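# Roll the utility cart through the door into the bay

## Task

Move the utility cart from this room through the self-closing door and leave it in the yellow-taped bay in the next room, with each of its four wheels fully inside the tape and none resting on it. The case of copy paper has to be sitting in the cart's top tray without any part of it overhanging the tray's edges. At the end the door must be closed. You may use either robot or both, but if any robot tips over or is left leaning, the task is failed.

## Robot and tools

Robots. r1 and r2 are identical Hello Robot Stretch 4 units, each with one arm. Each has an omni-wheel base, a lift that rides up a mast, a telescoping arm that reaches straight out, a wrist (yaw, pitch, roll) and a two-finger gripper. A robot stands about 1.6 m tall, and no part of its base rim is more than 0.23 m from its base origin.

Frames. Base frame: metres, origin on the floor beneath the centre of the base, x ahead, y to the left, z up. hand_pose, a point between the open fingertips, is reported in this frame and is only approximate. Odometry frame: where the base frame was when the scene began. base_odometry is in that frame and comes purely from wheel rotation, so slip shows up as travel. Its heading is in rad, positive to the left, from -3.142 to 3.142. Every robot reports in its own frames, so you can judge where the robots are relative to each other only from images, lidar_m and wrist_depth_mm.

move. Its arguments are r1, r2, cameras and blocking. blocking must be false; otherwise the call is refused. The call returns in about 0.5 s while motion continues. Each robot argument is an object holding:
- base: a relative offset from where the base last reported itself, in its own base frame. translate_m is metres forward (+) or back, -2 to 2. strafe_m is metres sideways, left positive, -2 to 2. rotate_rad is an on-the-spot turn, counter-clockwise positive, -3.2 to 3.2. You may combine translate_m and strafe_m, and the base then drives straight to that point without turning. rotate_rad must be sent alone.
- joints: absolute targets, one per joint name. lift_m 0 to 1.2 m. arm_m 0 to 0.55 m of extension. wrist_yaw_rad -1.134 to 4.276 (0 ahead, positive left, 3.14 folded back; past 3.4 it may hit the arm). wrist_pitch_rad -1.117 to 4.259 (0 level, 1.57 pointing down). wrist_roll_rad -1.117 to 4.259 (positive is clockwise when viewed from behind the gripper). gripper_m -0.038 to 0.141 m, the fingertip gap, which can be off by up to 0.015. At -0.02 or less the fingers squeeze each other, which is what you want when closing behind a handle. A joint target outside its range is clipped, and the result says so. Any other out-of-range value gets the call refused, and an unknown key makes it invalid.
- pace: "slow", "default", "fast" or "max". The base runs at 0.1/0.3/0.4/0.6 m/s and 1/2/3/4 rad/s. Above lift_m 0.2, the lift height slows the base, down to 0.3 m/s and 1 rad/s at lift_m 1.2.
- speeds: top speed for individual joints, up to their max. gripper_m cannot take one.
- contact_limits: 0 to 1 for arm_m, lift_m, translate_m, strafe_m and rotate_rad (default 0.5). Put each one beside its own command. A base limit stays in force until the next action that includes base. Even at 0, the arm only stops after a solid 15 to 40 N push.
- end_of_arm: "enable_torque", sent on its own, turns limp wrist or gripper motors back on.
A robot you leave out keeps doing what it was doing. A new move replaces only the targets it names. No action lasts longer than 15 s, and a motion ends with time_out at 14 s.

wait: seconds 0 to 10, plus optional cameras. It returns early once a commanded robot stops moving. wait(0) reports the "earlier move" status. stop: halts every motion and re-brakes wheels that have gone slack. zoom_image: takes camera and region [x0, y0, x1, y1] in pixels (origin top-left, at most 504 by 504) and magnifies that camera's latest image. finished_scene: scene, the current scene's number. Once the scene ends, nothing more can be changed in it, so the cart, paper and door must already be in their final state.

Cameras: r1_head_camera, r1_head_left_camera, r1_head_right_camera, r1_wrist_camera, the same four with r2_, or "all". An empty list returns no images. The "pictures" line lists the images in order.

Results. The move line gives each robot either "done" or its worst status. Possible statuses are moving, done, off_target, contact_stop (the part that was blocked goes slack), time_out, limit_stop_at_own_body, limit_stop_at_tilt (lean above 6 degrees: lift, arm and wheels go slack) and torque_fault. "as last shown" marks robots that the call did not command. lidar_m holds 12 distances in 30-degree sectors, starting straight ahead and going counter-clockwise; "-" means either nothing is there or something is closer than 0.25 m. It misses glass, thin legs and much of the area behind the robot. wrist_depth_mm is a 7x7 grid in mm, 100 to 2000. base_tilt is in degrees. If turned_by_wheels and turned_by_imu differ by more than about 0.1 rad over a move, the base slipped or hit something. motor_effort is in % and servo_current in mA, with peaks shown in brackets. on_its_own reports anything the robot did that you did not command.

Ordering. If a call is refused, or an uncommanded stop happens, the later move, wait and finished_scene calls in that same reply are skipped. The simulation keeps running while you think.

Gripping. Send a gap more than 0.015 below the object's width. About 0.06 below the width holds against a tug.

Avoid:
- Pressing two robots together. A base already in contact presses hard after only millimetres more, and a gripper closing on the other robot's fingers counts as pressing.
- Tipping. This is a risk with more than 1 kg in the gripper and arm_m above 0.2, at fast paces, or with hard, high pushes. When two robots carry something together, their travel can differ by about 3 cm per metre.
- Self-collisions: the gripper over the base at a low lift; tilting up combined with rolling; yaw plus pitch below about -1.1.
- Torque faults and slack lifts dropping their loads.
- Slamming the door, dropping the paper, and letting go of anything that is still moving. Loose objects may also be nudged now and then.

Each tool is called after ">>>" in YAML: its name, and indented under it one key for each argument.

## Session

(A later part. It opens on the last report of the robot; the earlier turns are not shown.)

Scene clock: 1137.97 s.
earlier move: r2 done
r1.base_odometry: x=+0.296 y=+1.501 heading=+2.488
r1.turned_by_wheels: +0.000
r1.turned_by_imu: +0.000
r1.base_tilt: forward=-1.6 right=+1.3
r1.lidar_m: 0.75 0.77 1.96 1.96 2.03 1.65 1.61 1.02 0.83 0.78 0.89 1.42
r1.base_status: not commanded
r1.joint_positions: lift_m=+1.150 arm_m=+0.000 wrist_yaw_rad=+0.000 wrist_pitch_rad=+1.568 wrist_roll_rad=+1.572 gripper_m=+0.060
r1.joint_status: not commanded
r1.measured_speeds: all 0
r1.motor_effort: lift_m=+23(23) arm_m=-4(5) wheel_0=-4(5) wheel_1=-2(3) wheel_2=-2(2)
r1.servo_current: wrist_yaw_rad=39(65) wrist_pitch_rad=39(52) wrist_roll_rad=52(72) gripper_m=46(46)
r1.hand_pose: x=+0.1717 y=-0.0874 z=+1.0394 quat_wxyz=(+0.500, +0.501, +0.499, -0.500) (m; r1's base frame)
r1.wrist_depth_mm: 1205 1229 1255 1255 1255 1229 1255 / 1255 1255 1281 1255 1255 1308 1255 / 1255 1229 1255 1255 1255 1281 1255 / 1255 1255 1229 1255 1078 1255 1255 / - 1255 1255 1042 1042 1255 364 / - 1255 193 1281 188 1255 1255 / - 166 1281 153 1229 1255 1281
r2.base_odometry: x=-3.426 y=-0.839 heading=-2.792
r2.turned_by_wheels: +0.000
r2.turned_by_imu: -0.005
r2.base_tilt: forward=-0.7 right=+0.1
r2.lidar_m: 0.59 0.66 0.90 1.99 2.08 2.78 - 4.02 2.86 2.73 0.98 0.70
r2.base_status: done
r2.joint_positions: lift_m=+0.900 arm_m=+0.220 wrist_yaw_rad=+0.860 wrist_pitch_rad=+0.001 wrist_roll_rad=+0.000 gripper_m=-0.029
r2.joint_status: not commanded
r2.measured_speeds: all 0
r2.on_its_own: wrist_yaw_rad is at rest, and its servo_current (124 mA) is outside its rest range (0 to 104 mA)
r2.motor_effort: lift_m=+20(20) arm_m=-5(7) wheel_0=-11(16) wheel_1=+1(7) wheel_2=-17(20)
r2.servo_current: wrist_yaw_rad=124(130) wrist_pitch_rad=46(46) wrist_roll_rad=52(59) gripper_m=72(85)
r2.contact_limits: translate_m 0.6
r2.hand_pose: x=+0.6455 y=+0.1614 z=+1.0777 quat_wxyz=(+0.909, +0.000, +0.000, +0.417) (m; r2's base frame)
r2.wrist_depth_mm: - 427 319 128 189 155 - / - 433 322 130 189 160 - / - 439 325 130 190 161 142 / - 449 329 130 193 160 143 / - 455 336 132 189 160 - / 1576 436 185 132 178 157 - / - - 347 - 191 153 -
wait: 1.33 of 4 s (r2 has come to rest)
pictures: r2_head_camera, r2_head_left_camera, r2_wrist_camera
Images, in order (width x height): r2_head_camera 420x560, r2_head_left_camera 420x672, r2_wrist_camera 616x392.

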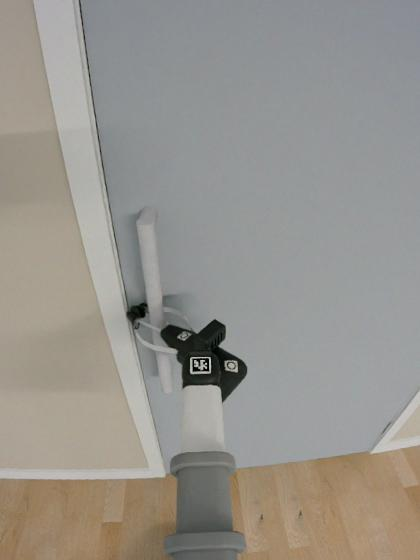

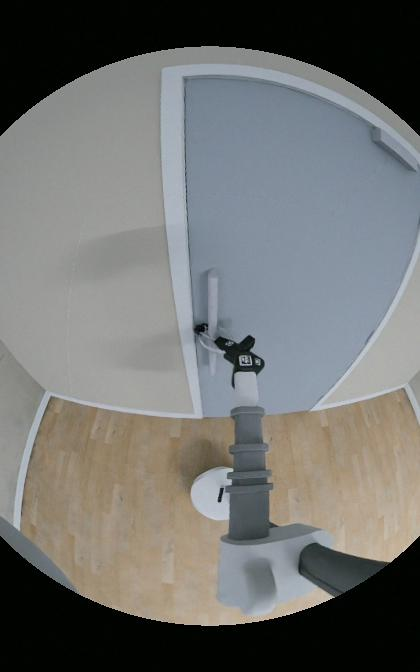

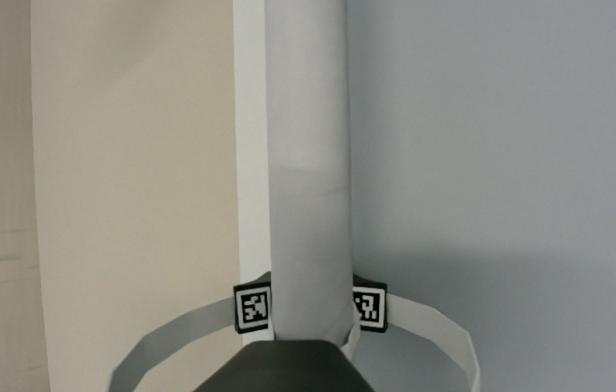

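>>> move:
  r2: {"base":{"translate_m":-0.015,"strafe_m":-0.01},"pace":"slow"}
  blocking: false
  cameras: []

>>> wait:
  seconds: 2
  cameras: []

>>> move:
  r2: {"joints":{"gripper_m":0.141}}
  blocking: false
  cameras: []

>>> wait:
  seconds: 3
  cameras: ["r2_wrist_camera","r2_head_camera"]

Scene clock: 1143.87 s.
move: r2 moving
r1: as last shown
r1.lidar_m: 0.74 0.80 1.97 1.96 2.01 1.64 1.61 1.03 0.83 0.81 0.91 1.42
r1.motor_effort: lift_m=+23(23) arm_m=-4(4) wheel_0=-5(5) wheel_1=-2(3) wheel_2=-2(2)
r1.servo_current: wrist_yaw_rad=46(65) wrist_pitch_rad=46(46) wrist_roll_rad=46(65) gripper_m=39(46)
r1.wrist_depth_mm: 1255 1229 1229 1255 1229 1255 1281 / 1255 1255 1255 1255 1229 1281 1255 / 1229 1255 1281 1255 1281 1255 1308 / 1281 1229 1229 1281 1060 1255 1255 / - 1255 1255 1025 1042 1255 368 / - 1281 194 1255 187 1281 1229 / - 166 1255 153 1255 1255 1281
r2.base_odometry: x=-3.418 y=-0.829 heading=-2.793
r2.turned_by_wheels: -0.001
r2.turned_by_imu: -0.001
r2.base_tilt: forward=-0.7 right=+0.1
r2.lidar_m: 0.57 0.67 0.92 2.00 2.08 2.80 - 4.05 2.86 2.72 0.99 0.70
r2.base_status: translate_m moving; strafe_m moving
r2.joint_positions: lift_m=+0.900 arm_m=+0.220 wrist_yaw_rad=+0.860 wrist_pitch_rad=+0.001 wrist_roll_rad=+0.000 gripper_m=-0.029
r2.joint_status: not commanded
r2.measured_speeds: translate_m=-0.031 strafe_m=-0.021 rotate_rad=+0.001 lift_m=+0.000 arm_m=+0.000 wrist_yaw_rad=+0.000 wrist_pitch_rad=+0.000 wrist_roll_rad=+0.000
r2.motor_effort: lift_m=+20(20) arm_m=-5(5) wheel_0=-6(13) wheel_1=-9(12) wheel_2=+0(15)
r2.servo_current: wrist_yaw_rad=117(124) wrist_pitch_rad=39(46) wrist_roll_rad=52(52) gripper_m=78(78)
r2.hand_pose: x=+0.6455 y=+0.1614 z=+1.0777 quat_wxyz=(+0.909, +0.000, +0.000, +0.417) (m; r2's base frame)
r2.wrist_depth_mm: - - 336 139 198 168 - / - 455 338 139 195 165 - / - 459 343 141 201 170 - / - 445 347 142 197 172 - / - 477 351 143 200 168 153 / - - 185 143 179 165 153 / - 121 362 - 196 158 -
pictures: none
No camera images: "cameras" was empty.

Scene clock: 1144.47 s.
earlier move: r2 done
r1.base_odometry: x=+0.296 y=+1.501 heading=+2.488
r1.turned_by_wheels: +0.000
r1.turned_by_imu: +0.000
r1.base_tilt: forward=-1.6 right=+1.2
r1.lidar_m: 0.74 0.78 1.98 1.96 2.03 1.63 1.62 1.01 0.81 0.80 0.89 1.41
r1.base_status: not commanded
r1.joint_positions: lift_m=+1.150 arm_m=+0.000 wrist_yaw_rad=+0.000 wrist_pitch_rad=+1.568 wrist_roll_rad=+1.572 gripper_m=+0.060
r1.joint_status: not commanded
r1.measured_speeds: all 0
r1.motor_effort: lift_m=+23(23) arm_m=-4(5) wheel_0=-4(5) wheel_1=-3(3) wheel_2=-2(2)
r1.servo_current: wrist_yaw_rad=46(65) wrist_pitch_rad=39(46) wrist_roll_rad=46(65) gripper_m=33(46)
r1.hand_pose: x=+0.1717 y=-0.0874 z=+1.0394 quat_wxyz=(+0.500, +0.501, +0.499, -0.500) (m; r1's base frame)
r1.wrist_depth_mm: 1255 1229 1255 1255 1255 1255 1281 / 1229 1281 1229 1255 1281 1255 1255 / 1229 1255 1229 1281 1255 1255 1255 / 1255 1255 1255 1255 1042 1281 1255 / - 1229 1229 1042 1060 1255 368 / - 1255 195 1255 187 1255 1255 / - 166 1255 153 1281 1255 1281
r2.base_odometry: x=-3.415 y=-0.825 heading=-2.793
r2.turned_by_wheels: +0.000
r2.turned_by_imu: +0.000
r2.base_tilt: forward=-0.6 right=+0.1
r2.lidar_m: 0.59 0.68 0.93 2.01 2.09 2.82 - 4.03 2.88 2.73 1.01 0.71
r2.base_status: done
r2.joint_positions: lift_m=+0.900 arm_m=+0.220 wrist_yaw_rad=+0.860 wrist_pitch_rad=+0.001 wrist_roll_rad=+0.000 gripper_m=-0.029
r2.joint_status: not commanded
r2.measured_speeds: all 0
r2.on_its_own: wrist_yaw_rad is at rest, and its servo_current (111 mA) is outside its rest range (0 to 104 mA)
r2.motor_effort: lift_m=+20(20) arm_m=-4(5) wheel_0=-7(13) wheel_1=-10(12) wheel_2=+2(15)
r2.servo_current: wrist_yaw_rad=111(130) wrist_pitch_rad=39(46) wrist_roll_rad=52(52) gripper_m=78(78)
r2.hand_pose: x=+0.6455 y=+0.1614 z=+1.0777 quat_wxyz=(+0.909, +0.000, +0.000, +0.417) (m; r2's base frame)
r2.wrist_depth_mm: - - 345 145 204 168 - / - 466 349 146 205 170 153 / - 469 351 148 208 175 - / - - 355 149 210 173 - / - - 362 149 206 174 157 / - - 330 150 178 170 - / - 119 351 - 202 162 -
wait: 0.60 of 2 s (r2 has come to rest)
pictures: none
No camera images: "cameras" was empty.

Scene clock: 1144.97 s.
move: r2 moving
r1: as last shown
r1.lidar_m: 0.75 0.78 1.98 1.97 2.02 1.65 1.62 1.04 0.80 0.79 0.89 1.40
r1.motor_effort: lift_m=+23(23) arm_m=-4(4) wheel_0=-4(5) wheel_1=-2(3) wheel_2=-2(2)
r1.servo_current: wrist_yaw_rad=52(59) wrist_pitch_rad=39(46) wrist_roll_rad=59(59) gripper_m=46(46)
r1.wrist_depth_mm: 1255 1255 1255 1229 1281 1255 1255 / 1229 1281 1255 1229 1255 1229 1255 / 1229 1229 1229 1255 1281 1255 1255 / 1255 1255 1229 1255 1060 1255 1255 / - 1229 1281 1042 1042 1255 368 / - 1255 195 1281 189 1255 1255 / - 166 1255 153 1229 1255 1255
r2.base_odometry: x=-3.415 y=-0.825 heading=-2.794
r2.turned_by_wheels: +0.000
r2.turned_by_imu: +0.000
r2.base_tilt: forward=-0.7 right=+0.1
r2.lidar_m: 0.60 0.68 0.92 2.00 2.09 2.80 - 4.01 2.87 2.72 1.00 0.71
r2.base_status: not commanded
r2.joint_positions: lift_m=+0.900 arm_m=+0.220 wrist_yaw_rad=+0.860 wrist_pitch_rad=+0.001 wrist_roll_rad=+0.000 gripper_m=-0.003
r2.joint_status: gripper_m moving
r2.measured_speeds: all 0
r2.motor_effort: lift_m=+20(20) arm_m=-5(5) wheel_0=-9(9) wheel_1=-10(10) wheel_2=+1(2)
r2.servo_current: wrist_yaw_rad=117(137) wrist_pitch_rad=39(46) wrist_roll_rad=52(52) gripper_m=111(111)
r2.hand_pose: x=+0.6455 y=+0.1614 z=+1.0777 quat_wxyz=(+0.909, +0.000, +0.000, +0.417) (m; r2's base frame)
r2.wrist_depth_mm: - - 343 146 204 169 - / - 462 347 146 205 170 154 / - 469 351 147 207 176 - / - 473 357 148 209 173 - / - - 359 150 205 174 157 / 1661 - 186 151 182 175 - / - 123 158 - 202 162 -
pictures: none
No camera images: "cameras" was empty.

Scene clock: 1146.97 s.
earlier move: r2 done
r1.base_odometry: x=+0.296 y=+1.501 heading=+2.488
r1.turned_by_wheels: +0.000
r1.turned_by_imu: +0.000
r1.base_tilt: forward=-1.6 right=+1.3
r1.lidar_m: 0.75 0.78 1.98 1.97 2.00 1.64 1.63 1.05 0.82 0.78 0.91 1.42
r1.base_status: not commanded
r1.joint_positions: lift_m=+1.150 arm_m=+0.000 wrist_yaw_rad=+0.000 wrist_pitch_rad=+1.568 wrist_roll_rad=+1.572 gripper_m=+0.060
r1.joint_status: not commanded
r1.measured_speeds: all 0
r1.motor_effort: lift_m=+23(23) arm_m=-4(4) wheel_0=-4(5) wheel_1=-2(3) wheel_2=-2(2)
r1.servo_current: wrist_yaw_rad=52(72) wrist_pitch_rad=46(52) wrist_roll_rad=46(78) gripper_m=39(52)
r1.hand_pose: x=+0.1717 y=-0.0874 z=+1.0394 quat_wxyz=(+0.500, +0.501, +0.499, -0.500) (m; r1's base frame)
r1.wrist_depth_mm: 1229 1255 1255 1229 1255 1281 1281 / 1255 1255 1229 1255 1255 1229 1255 / 1255 1255 1255 1281 1255 1255 1281 / 1255 1229 1255 1308 1042 1255 1281 / - 1229 1229 1042 1025 1229 366 / - 1255 194 1281 187 1255 1281 / - 167 1229 153 1255 1255 1255
r2.base_odometry: x=-3.415 y=-0.825 heading=-2.794
r2.turned_by_wheels: +0.000
r2.turned_by_imu: -0.003
r2.base_tilt: forward=-0.7 right=+0.1
r2.lidar_m: 0.60 0.67 0.92 2.02 2.09 2.78 - 4.04 2.87 2.71 1.01 0.71
r2.base_status: not commanded
r2.joint_positions: lift_m=+0.900 arm_m=+0.220 wrist_yaw_rad=+0.860 wrist_pitch_rad=+0.001 wrist_roll_rad=+0.000 gripper_m=+0.141
r2.joint_status: all done
r2.measured_speeds: all 0
r2.on_its_own: wrist_yaw_rad is at rest, and its servo_current (111 mA) is outside its rest range (0 to 104 mA)
r2.motor_effort: lift_m=+20(20) arm_m=-1(5) wheel_0=-9(10) wheel_1=-5(10) wheel_2=-9(9)
r2.servo_current: wrist_yaw_rad=111(137) wrist_pitch_rad=46(46) wrist_roll_rad=39(65) gripper_m=46(124)
r2.hand_pose: x=+0.6453 y=+0.1615 z=+1.0777 quat_wxyz=(+0.909, +0.000, +0.000, +0.417) (m; r2's base frame)
r2.wrist_depth_mm: - - 347 147 205 170 - / - 473 355 148 206 171 154 / - 452 355 149 210 177 - / - - 362 150 211 174 - / 1618 - 366 152 213 175 - / - - 198 153 187 176 - / - - 379 - 208 171 -
wait: 2.00 of 3 s (r2 has come to rest)
pictures: r2_head_camera, r2_wrist_camera
Images, in order (width x height): r2_head_camera 420x560, r2_wrist_camera 616x392.

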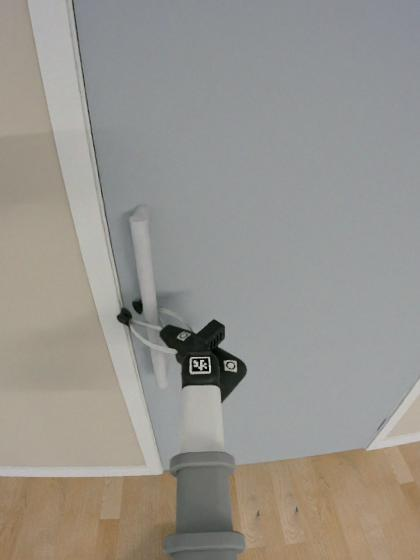

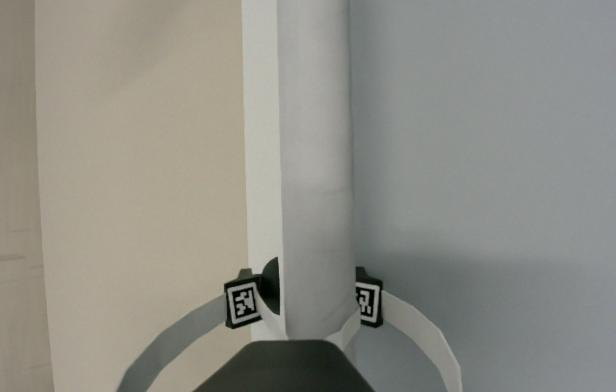

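>>> move:
  r2: {"base":{"translate_m":-0.055,"strafe_m":-0.06},"pace":"slow"}
  blocking: false
  cameras: []

>>> wait:
  seconds: 3
  cameras: ["r2_wrist_camera","r2_head_camera"]

>>> move:
  r2: {"base":{"translate_m":-0.16,"strafe_m":-0.18},"pace":"slow"}
  blocking: false
  cameras: []

>>> wait:
  seconds: 5
  cameras: ["r2_head_left_camera","r2_head_camera","r1_head_left_camera"]

>>> zoom_image:
  camera: "r1_head_left_camera"
  region: [0, 150, 250, 420]

Scene clock: 1156.40 s.
move: r2 moving
r1: as last shown
r1.lidar_m: 0.73 0.78 2.01 1.95 2.03 1.62 1.61 1.03 0.81 0.80 0.87 1.41
r1.motor_effort: lift_m=+23(23) arm_m=-4(4) wheel_0=-4(5) wheel_1=-3(3) wheel_2=-2(2)
r1.servo_current: wrist_yaw_rad=46(59) wrist_pitch_rad=33(52) wrist_roll_rad=33(65) gripper_m=39(46)
r1.wrist_depth_mm: 1255 1229 1255 1255 1281 1281 1255 / 1229 1255 1255 1229 1281 1255 1281 / 1281 1255 1255 1229 1281 1255 1281 / 1255 1255 1255 1255 1025 1281 1255 / - 1255 1255 1060 1042 1281 368 / - 1255 194 1255 188 1255 1229 / - 166 1255 153 1255 1255 1255
r2.base_odometry: x=-3.410 y=-0.813 heading=-2.794
r2.turned_by_wheels: +0.000
r2.turned_by_imu: +0.000
r2.base_tilt: forward=-0.7 right=+0.1
r2.lidar_m: 0.60 0.68 0.95 2.03 2.09 2.80 - 4.05 2.88 2.73 1.03 0.72
r2.base_status: translate_m moving; strafe_m moving
r2.joint_positions: lift_m=+0.900 arm_m=+0.220 wrist_yaw_rad=+0.875 wrist_pitch_rad=+0.001 wrist_roll_rad=+0.000 gripper_m=+0.141
r2.joint_status: not commanded
r2.measured_speeds: translate_m=-0.035 strafe_m=-0.036 rotate_rad=-0.017 lift_m=+0.000 arm_m=+0.000 wrist_yaw_rad=+0.000 wrist_pitch_rad=+0.000 wrist_roll_rad=+0.000
r2.motor_effort: lift_m=+20(20) arm_m=+3(4) wheel_0=-2(10) wheel_1=-7(9) wheel_2=+2(7)
r2.servo_current: wrist_yaw_rad=52(124) wrist_pitch_rad=39(46) wrist_roll_rad=52(52) gripper_m=52(59)
r2.hand_pose: x=+0.6428 y=+0.1653 z=+1.0777 quat_wxyz=(+0.906, +0.000, +0.000, +0.424) (m; r2's base frame)
r2.wrist_depth_mm: - - 379 154 209 177 - / - - 384 156 212 179 - / - - 384 157 213 185 - / 1661 - 397 158 210 182 160 / - - 399 161 211 183 - / - - 191 162 169 183 166 / - - 415 - 213 175 -
pictures: none
No camera images: "cameras" was empty.

Scene clock: 1157.97 s.
earlier move: r2 done
r1.base_odometry: x=+0.296 y=+1.501 heading=+2.488
r1.turned_by_wheels: +0.000
r1.turned_by_imu: +0.000
r1.base_tilt: forward=-1.6 right=+1.3
r1.lidar_m: 0.74 0.78 1.99 1.96 2.03 1.64 1.61 1.01 0.81 0.78 0.89 1.42
r1.base_status: not commanded
r1.joint_positions: lift_m=+1.150 arm_m=+0.000 wrist_yaw_rad=+0.000 wrist_pitch_rad=+1.568 wrist_roll_rad=+1.572 gripper_m=+0.060
r1.joint_status: not commanded
r1.measured_speeds: all 0
r1.motor_effort: lift_m=+23(23) arm_m=-4(4) wheel_0=-4(5) wheel_1=-2(3) wheel_2=-2(2)
r1.servo_current: wrist_yaw_rad=46(65) wrist_pitch_rad=39(52) wrist_roll_rad=65(65) gripper_m=39(46)
r1.hand_pose: x=+0.1717 y=-0.0874 z=+1.0394 quat_wxyz=(+0.500, +0.501, +0.499, -0.500) (m; r1's base frame)
r1.wrist_depth_mm: 1229 1229 1229 1255 1255 1281 1255 / 1281 1255 1255 1229 1229 1281 1281 / 1255 1255 1255 1229 1255 1255 1255 / 1255 1229 1255 1255 1078 1255 1281 / - 1255 1229 1060 1042 1255 366 / - 1229 194 1255 188 1281 1281 / - 167 1281 153 1255 1281 1281
r2.base_odometry: x=-3.384 y=-0.750 heading=-2.793
r2.turned_by_wheels: +0.001
r2.turned_by_imu: +0.001
r2.base_tilt: forward=-0.7 right=+0.1
r2.lidar_m: 0.66 0.74 1.00 2.07 2.13 2.86 - 3.95 2.81 2.66 1.09 0.77
r2.base_status: done
r2.joint_positions: lift_m=+0.900 arm_m=+0.220 wrist_yaw_rad=+0.879 wrist_pitch_rad=+0.001 wrist_roll_rad=+0.000 gripper_m=+0.141
r2.joint_status: not commanded
r2.measured_speeds: all 0
r2.motor_effort: lift_m=+20(20) arm_m=+4(4) wheel_0=+3(10) wheel_1=-5(9) wheel_2=+6(9)
r2.servo_current: wrist_yaw_rad=59(124) wrist_pitch_rad=39(46) wrist_roll_rad=59(59) gripper_m=52(59)
r2.hand_pose: x=+0.6422 y=+0.1664 z=+1.0777 quat_wxyz=(+0.905, +0.000, +0.000, +0.426) (m; r2's base frame)
r2.wrist_depth_mm: - - 445 336 267 227 198 / 1708 - 452 338 270 233 200 / - - 455 343 272 236 202 / - - 459 343 274 232 204 / - - 445 347 277 227 204 / 1708 189 216 236 224 222 205 / - - - - 272 241 206
wait: 1.57 of 3 s (r2 has come to rest)
pictures: r2_head_camera, r2_wrist_camera
Images, in order (width x height): r2_head_camera 420x560, r2_wrist_camera 616x392.

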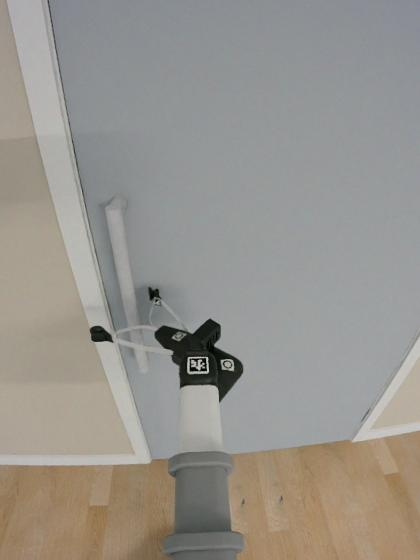

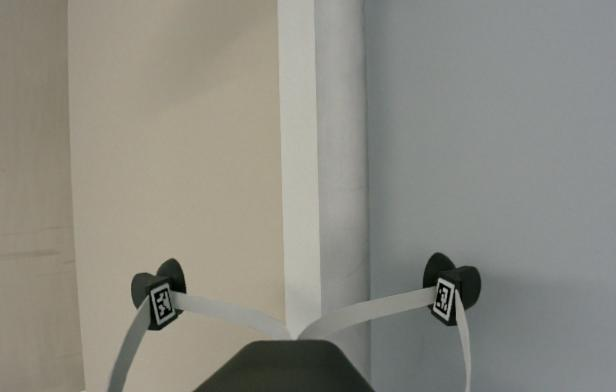

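Scene clock: 1158.47 s.
move: r2 moving
r1: as last shown
r1.base_tilt: forward=-1.6 right=+1.2
r1.lidar_m: 0.74 0.79 1.97 1.96 2.01 1.63 1.62 0.99 0.81 0.80 0.89 1.42
r1.motor_effort: lift_m=+23(23) arm_m=-5(5) wheel_0=-5(5) wheel_1=-3(3) wheel_2=-2(2)
r1.servo_current: wrist_yaw_rad=52(72) wrist_pitch_rad=46(46) wrist_roll_rad=46(59) gripper_m=39(46)
r1.wrist_depth_mm: 1255 1281 1255 1281 1281 1229 1281 / 1255 1255 1281 1281 1255 1229 1255 / 1255 1255 1229 1281 1229 1229 1281 / 1229 1229 1255 1255 1042 1255 1255 / - 1229 1229 1042 1042 1255 366 / - 1229 194 1255 188 1281 1255 / - 166 1255 153 1255 1281 1255
r2.base_odometry: x=-3.379 y=-0.738 heading=-2.793
r2.turned_by_wheels: +0.000
r2.turned_by_imu: +0.001
r2.base_tilt: forward=-0.6 right=+0.1
r2.lidar_m: 0.69 0.67 1.03 2.07 2.16 2.88 - 3.93 2.81 2.66 1.07 0.78
r2.base_status: translate_m moving; strafe_m moving
r2.joint_positions: lift_m=+0.900 arm_m=+0.220 wrist_yaw_rad=+0.879 wrist_pitch_rad=+0.001 wrist_roll_rad=+0.000 gripper_m=+0.141
r2.joint_status: not commanded
r2.measured_speeds: translate_m=-0.032 strafe_m=-0.037 rotate_rad=+0.000 lift_m=+0.000 arm_m=+0.000 wrist_yaw_rad=+0.000 wrist_pitch_rad=+0.000 wrist_roll_rad=+0.000
r2.motor_effort: lift_m=+20(20) arm_m=+3(4) wheel_0=+7(7) wheel_1=-8(9) wheel_2=+8(9)
r2.servo_current: wrist_yaw_rad=46(65) wrist_pitch_rad=39(46) wrist_roll_rad=52(59) gripper_m=52(52)
r2.hand_pose: x=+0.6422 y=+0.1664 z=+1.0777 quat_wxyz=(+0.905, +0.000, +0.000, +0.426) (m; r2's base frame)
r2.wrist_depth_mm: - - 459 343 276 239 206 / - - 462 351 279 235 - / - - 466 355 276 237 209 / - - 473 359 278 239 211 / - - 459 359 287 235 212 / - 191 191 347 235 224 212 / - - - - 282 250 213
pictures: none
No camera images: "cameras" was empty.

Scene clock: 1161.63 s.
earlier move: r2 done
r1.base_odometry: x=+0.296 y=+1.501 heading=+2.488
r1.turned_by_wheels: +0.000
r1.turned_by_imu: +0.000
r1.base_tilt: forward=-1.6 right=+1.3
r1.lidar_m: 0.74 0.78 2.01 1.96 2.02 1.64 1.61 1.03 0.81 0.79 0.88 1.39
r1.base_status: not commanded
r1.joint_positions: lift_m=+1.150 arm_m=+0.000 wrist_yaw_rad=+0.000 wrist_pitch_rad=+1.568 wrist_roll_rad=+1.572 gripper_m=+0.060
r1.joint_status: not commanded
r1.measured_speeds: all 0
r1.motor_effort: lift_m=+23(23) arm_m=-4(5) wheel_0=-4(5) wheel_1=-2(3) wheel_2=-2(2)
r1.servo_current: wrist_yaw_rad=39(72) wrist_pitch_rad=39(52) wrist_roll_rad=39(72) gripper_m=39(46)
r1.hand_pose: x=+0.1717 y=-0.0874 z=+1.0394 quat_wxyz=(+0.500, +0.501, +0.499, -0.500) (m; r1's base frame)
r1.wrist_depth_mm: 1255 1229 1281 1281 1281 1281 1255 / 1255 1255 1255 1255 1255 1229 1255 / 1229 1255 1255 1281 1281 1255 1281 / 1255 1255 1281 1255 1060 1255 1229 / - 1255 1229 1042 1042 1255 368 / - 1255 193 1255 189 1255 1255 / - 167 1281 153 1229 1281 1255
r2.base_odometry: x=-3.295 y=-0.526 heading=-2.793
r2.turned_by_wheels: +0.000
r2.turned_by_imu: +0.000
r2.base_tilt: forward=-0.7 right=+0.1
r2.lidar_m: 0.89 0.89 1.24 2.24 2.29 3.11 - 3.71 2.61 2.49 1.37 0.94
r2.base_status: done
r2.joint_positions: lift_m=+0.900 arm_m=+0.220 wrist_yaw_rad=+0.879 wrist_pitch_rad=+0.001 wrist_roll_rad=+0.000 gripper_m=+0.141
r2.joint_status: not commanded
r2.measured_speeds: all 0
r2.motor_effort: lift_m=+20(20) arm_m=+4(4) wheel_0=+3(8) wheel_1=-5(9) wheel_2=+5(9)
r2.servo_current: wrist_yaw_rad=46(65) wrist_pitch_rad=46(46) wrist_roll_rad=46(65) gripper_m=46(59)
r2.hand_pose: x=+0.6422 y=+0.1664 z=+1.0777 quat_wxyz=(+0.905, +0.000, +0.000, +0.426) (m; r2's base frame)
r2.wrist_depth_mm: - - - 559 - 377 338 / - - - 452 - 379 340 / - - - 455 - 382 342 / - - - 462 - 384 343 / - 1983 - 466 - 379 347 / - 1756 - 160 187 368 351 / - - - - - 389 342
wait: 3.17 of 5 s (r2 has come to rest)
pictures: r1_head_left_camera, r2_head_camera, r2_head_left_camera
Images, in order (width x height): r1_head_left_camera 420x672, r2_head_camera 420x560, r2_head_left_camera 420x672.

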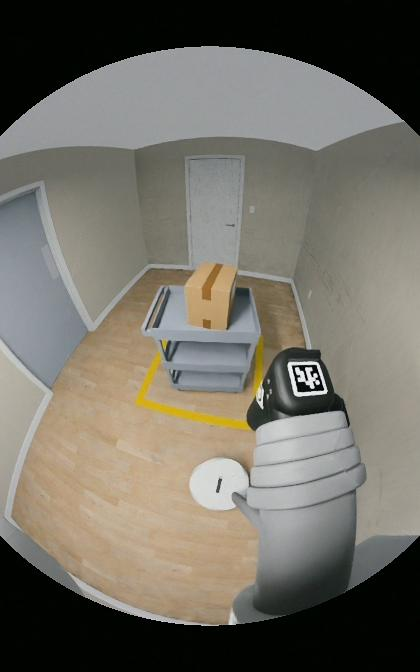

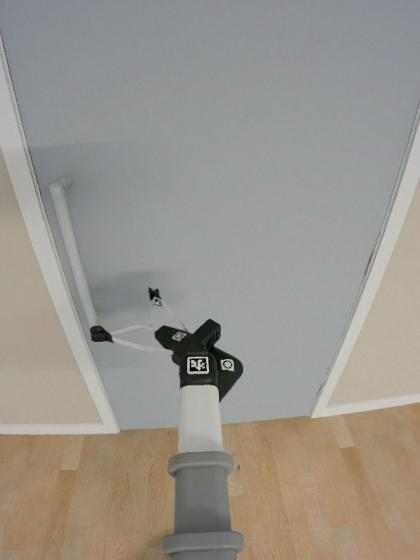

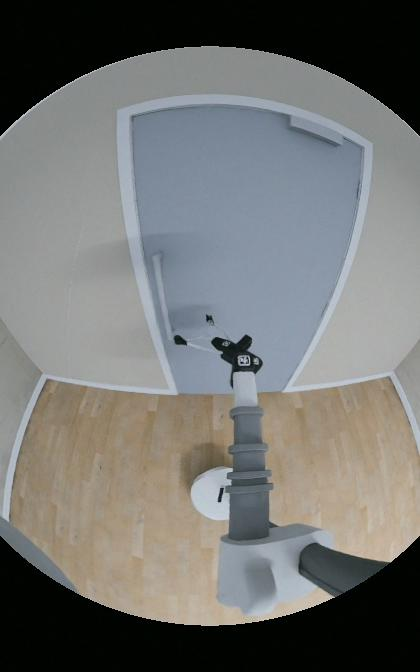

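Scaled by 1.867 from the camera's 420x672 image, which has a finer 600x960 frame.

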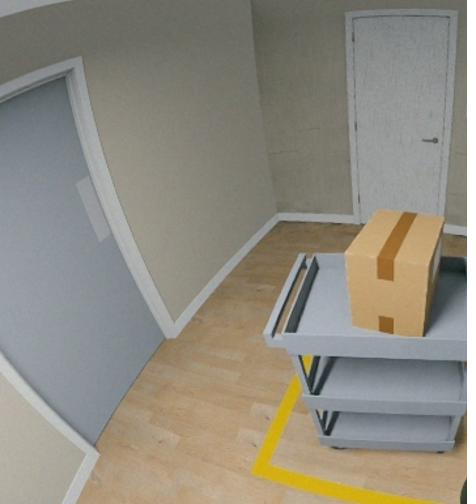

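>>> finished_scene:
  scene: 2

The scene is finished: the task was done.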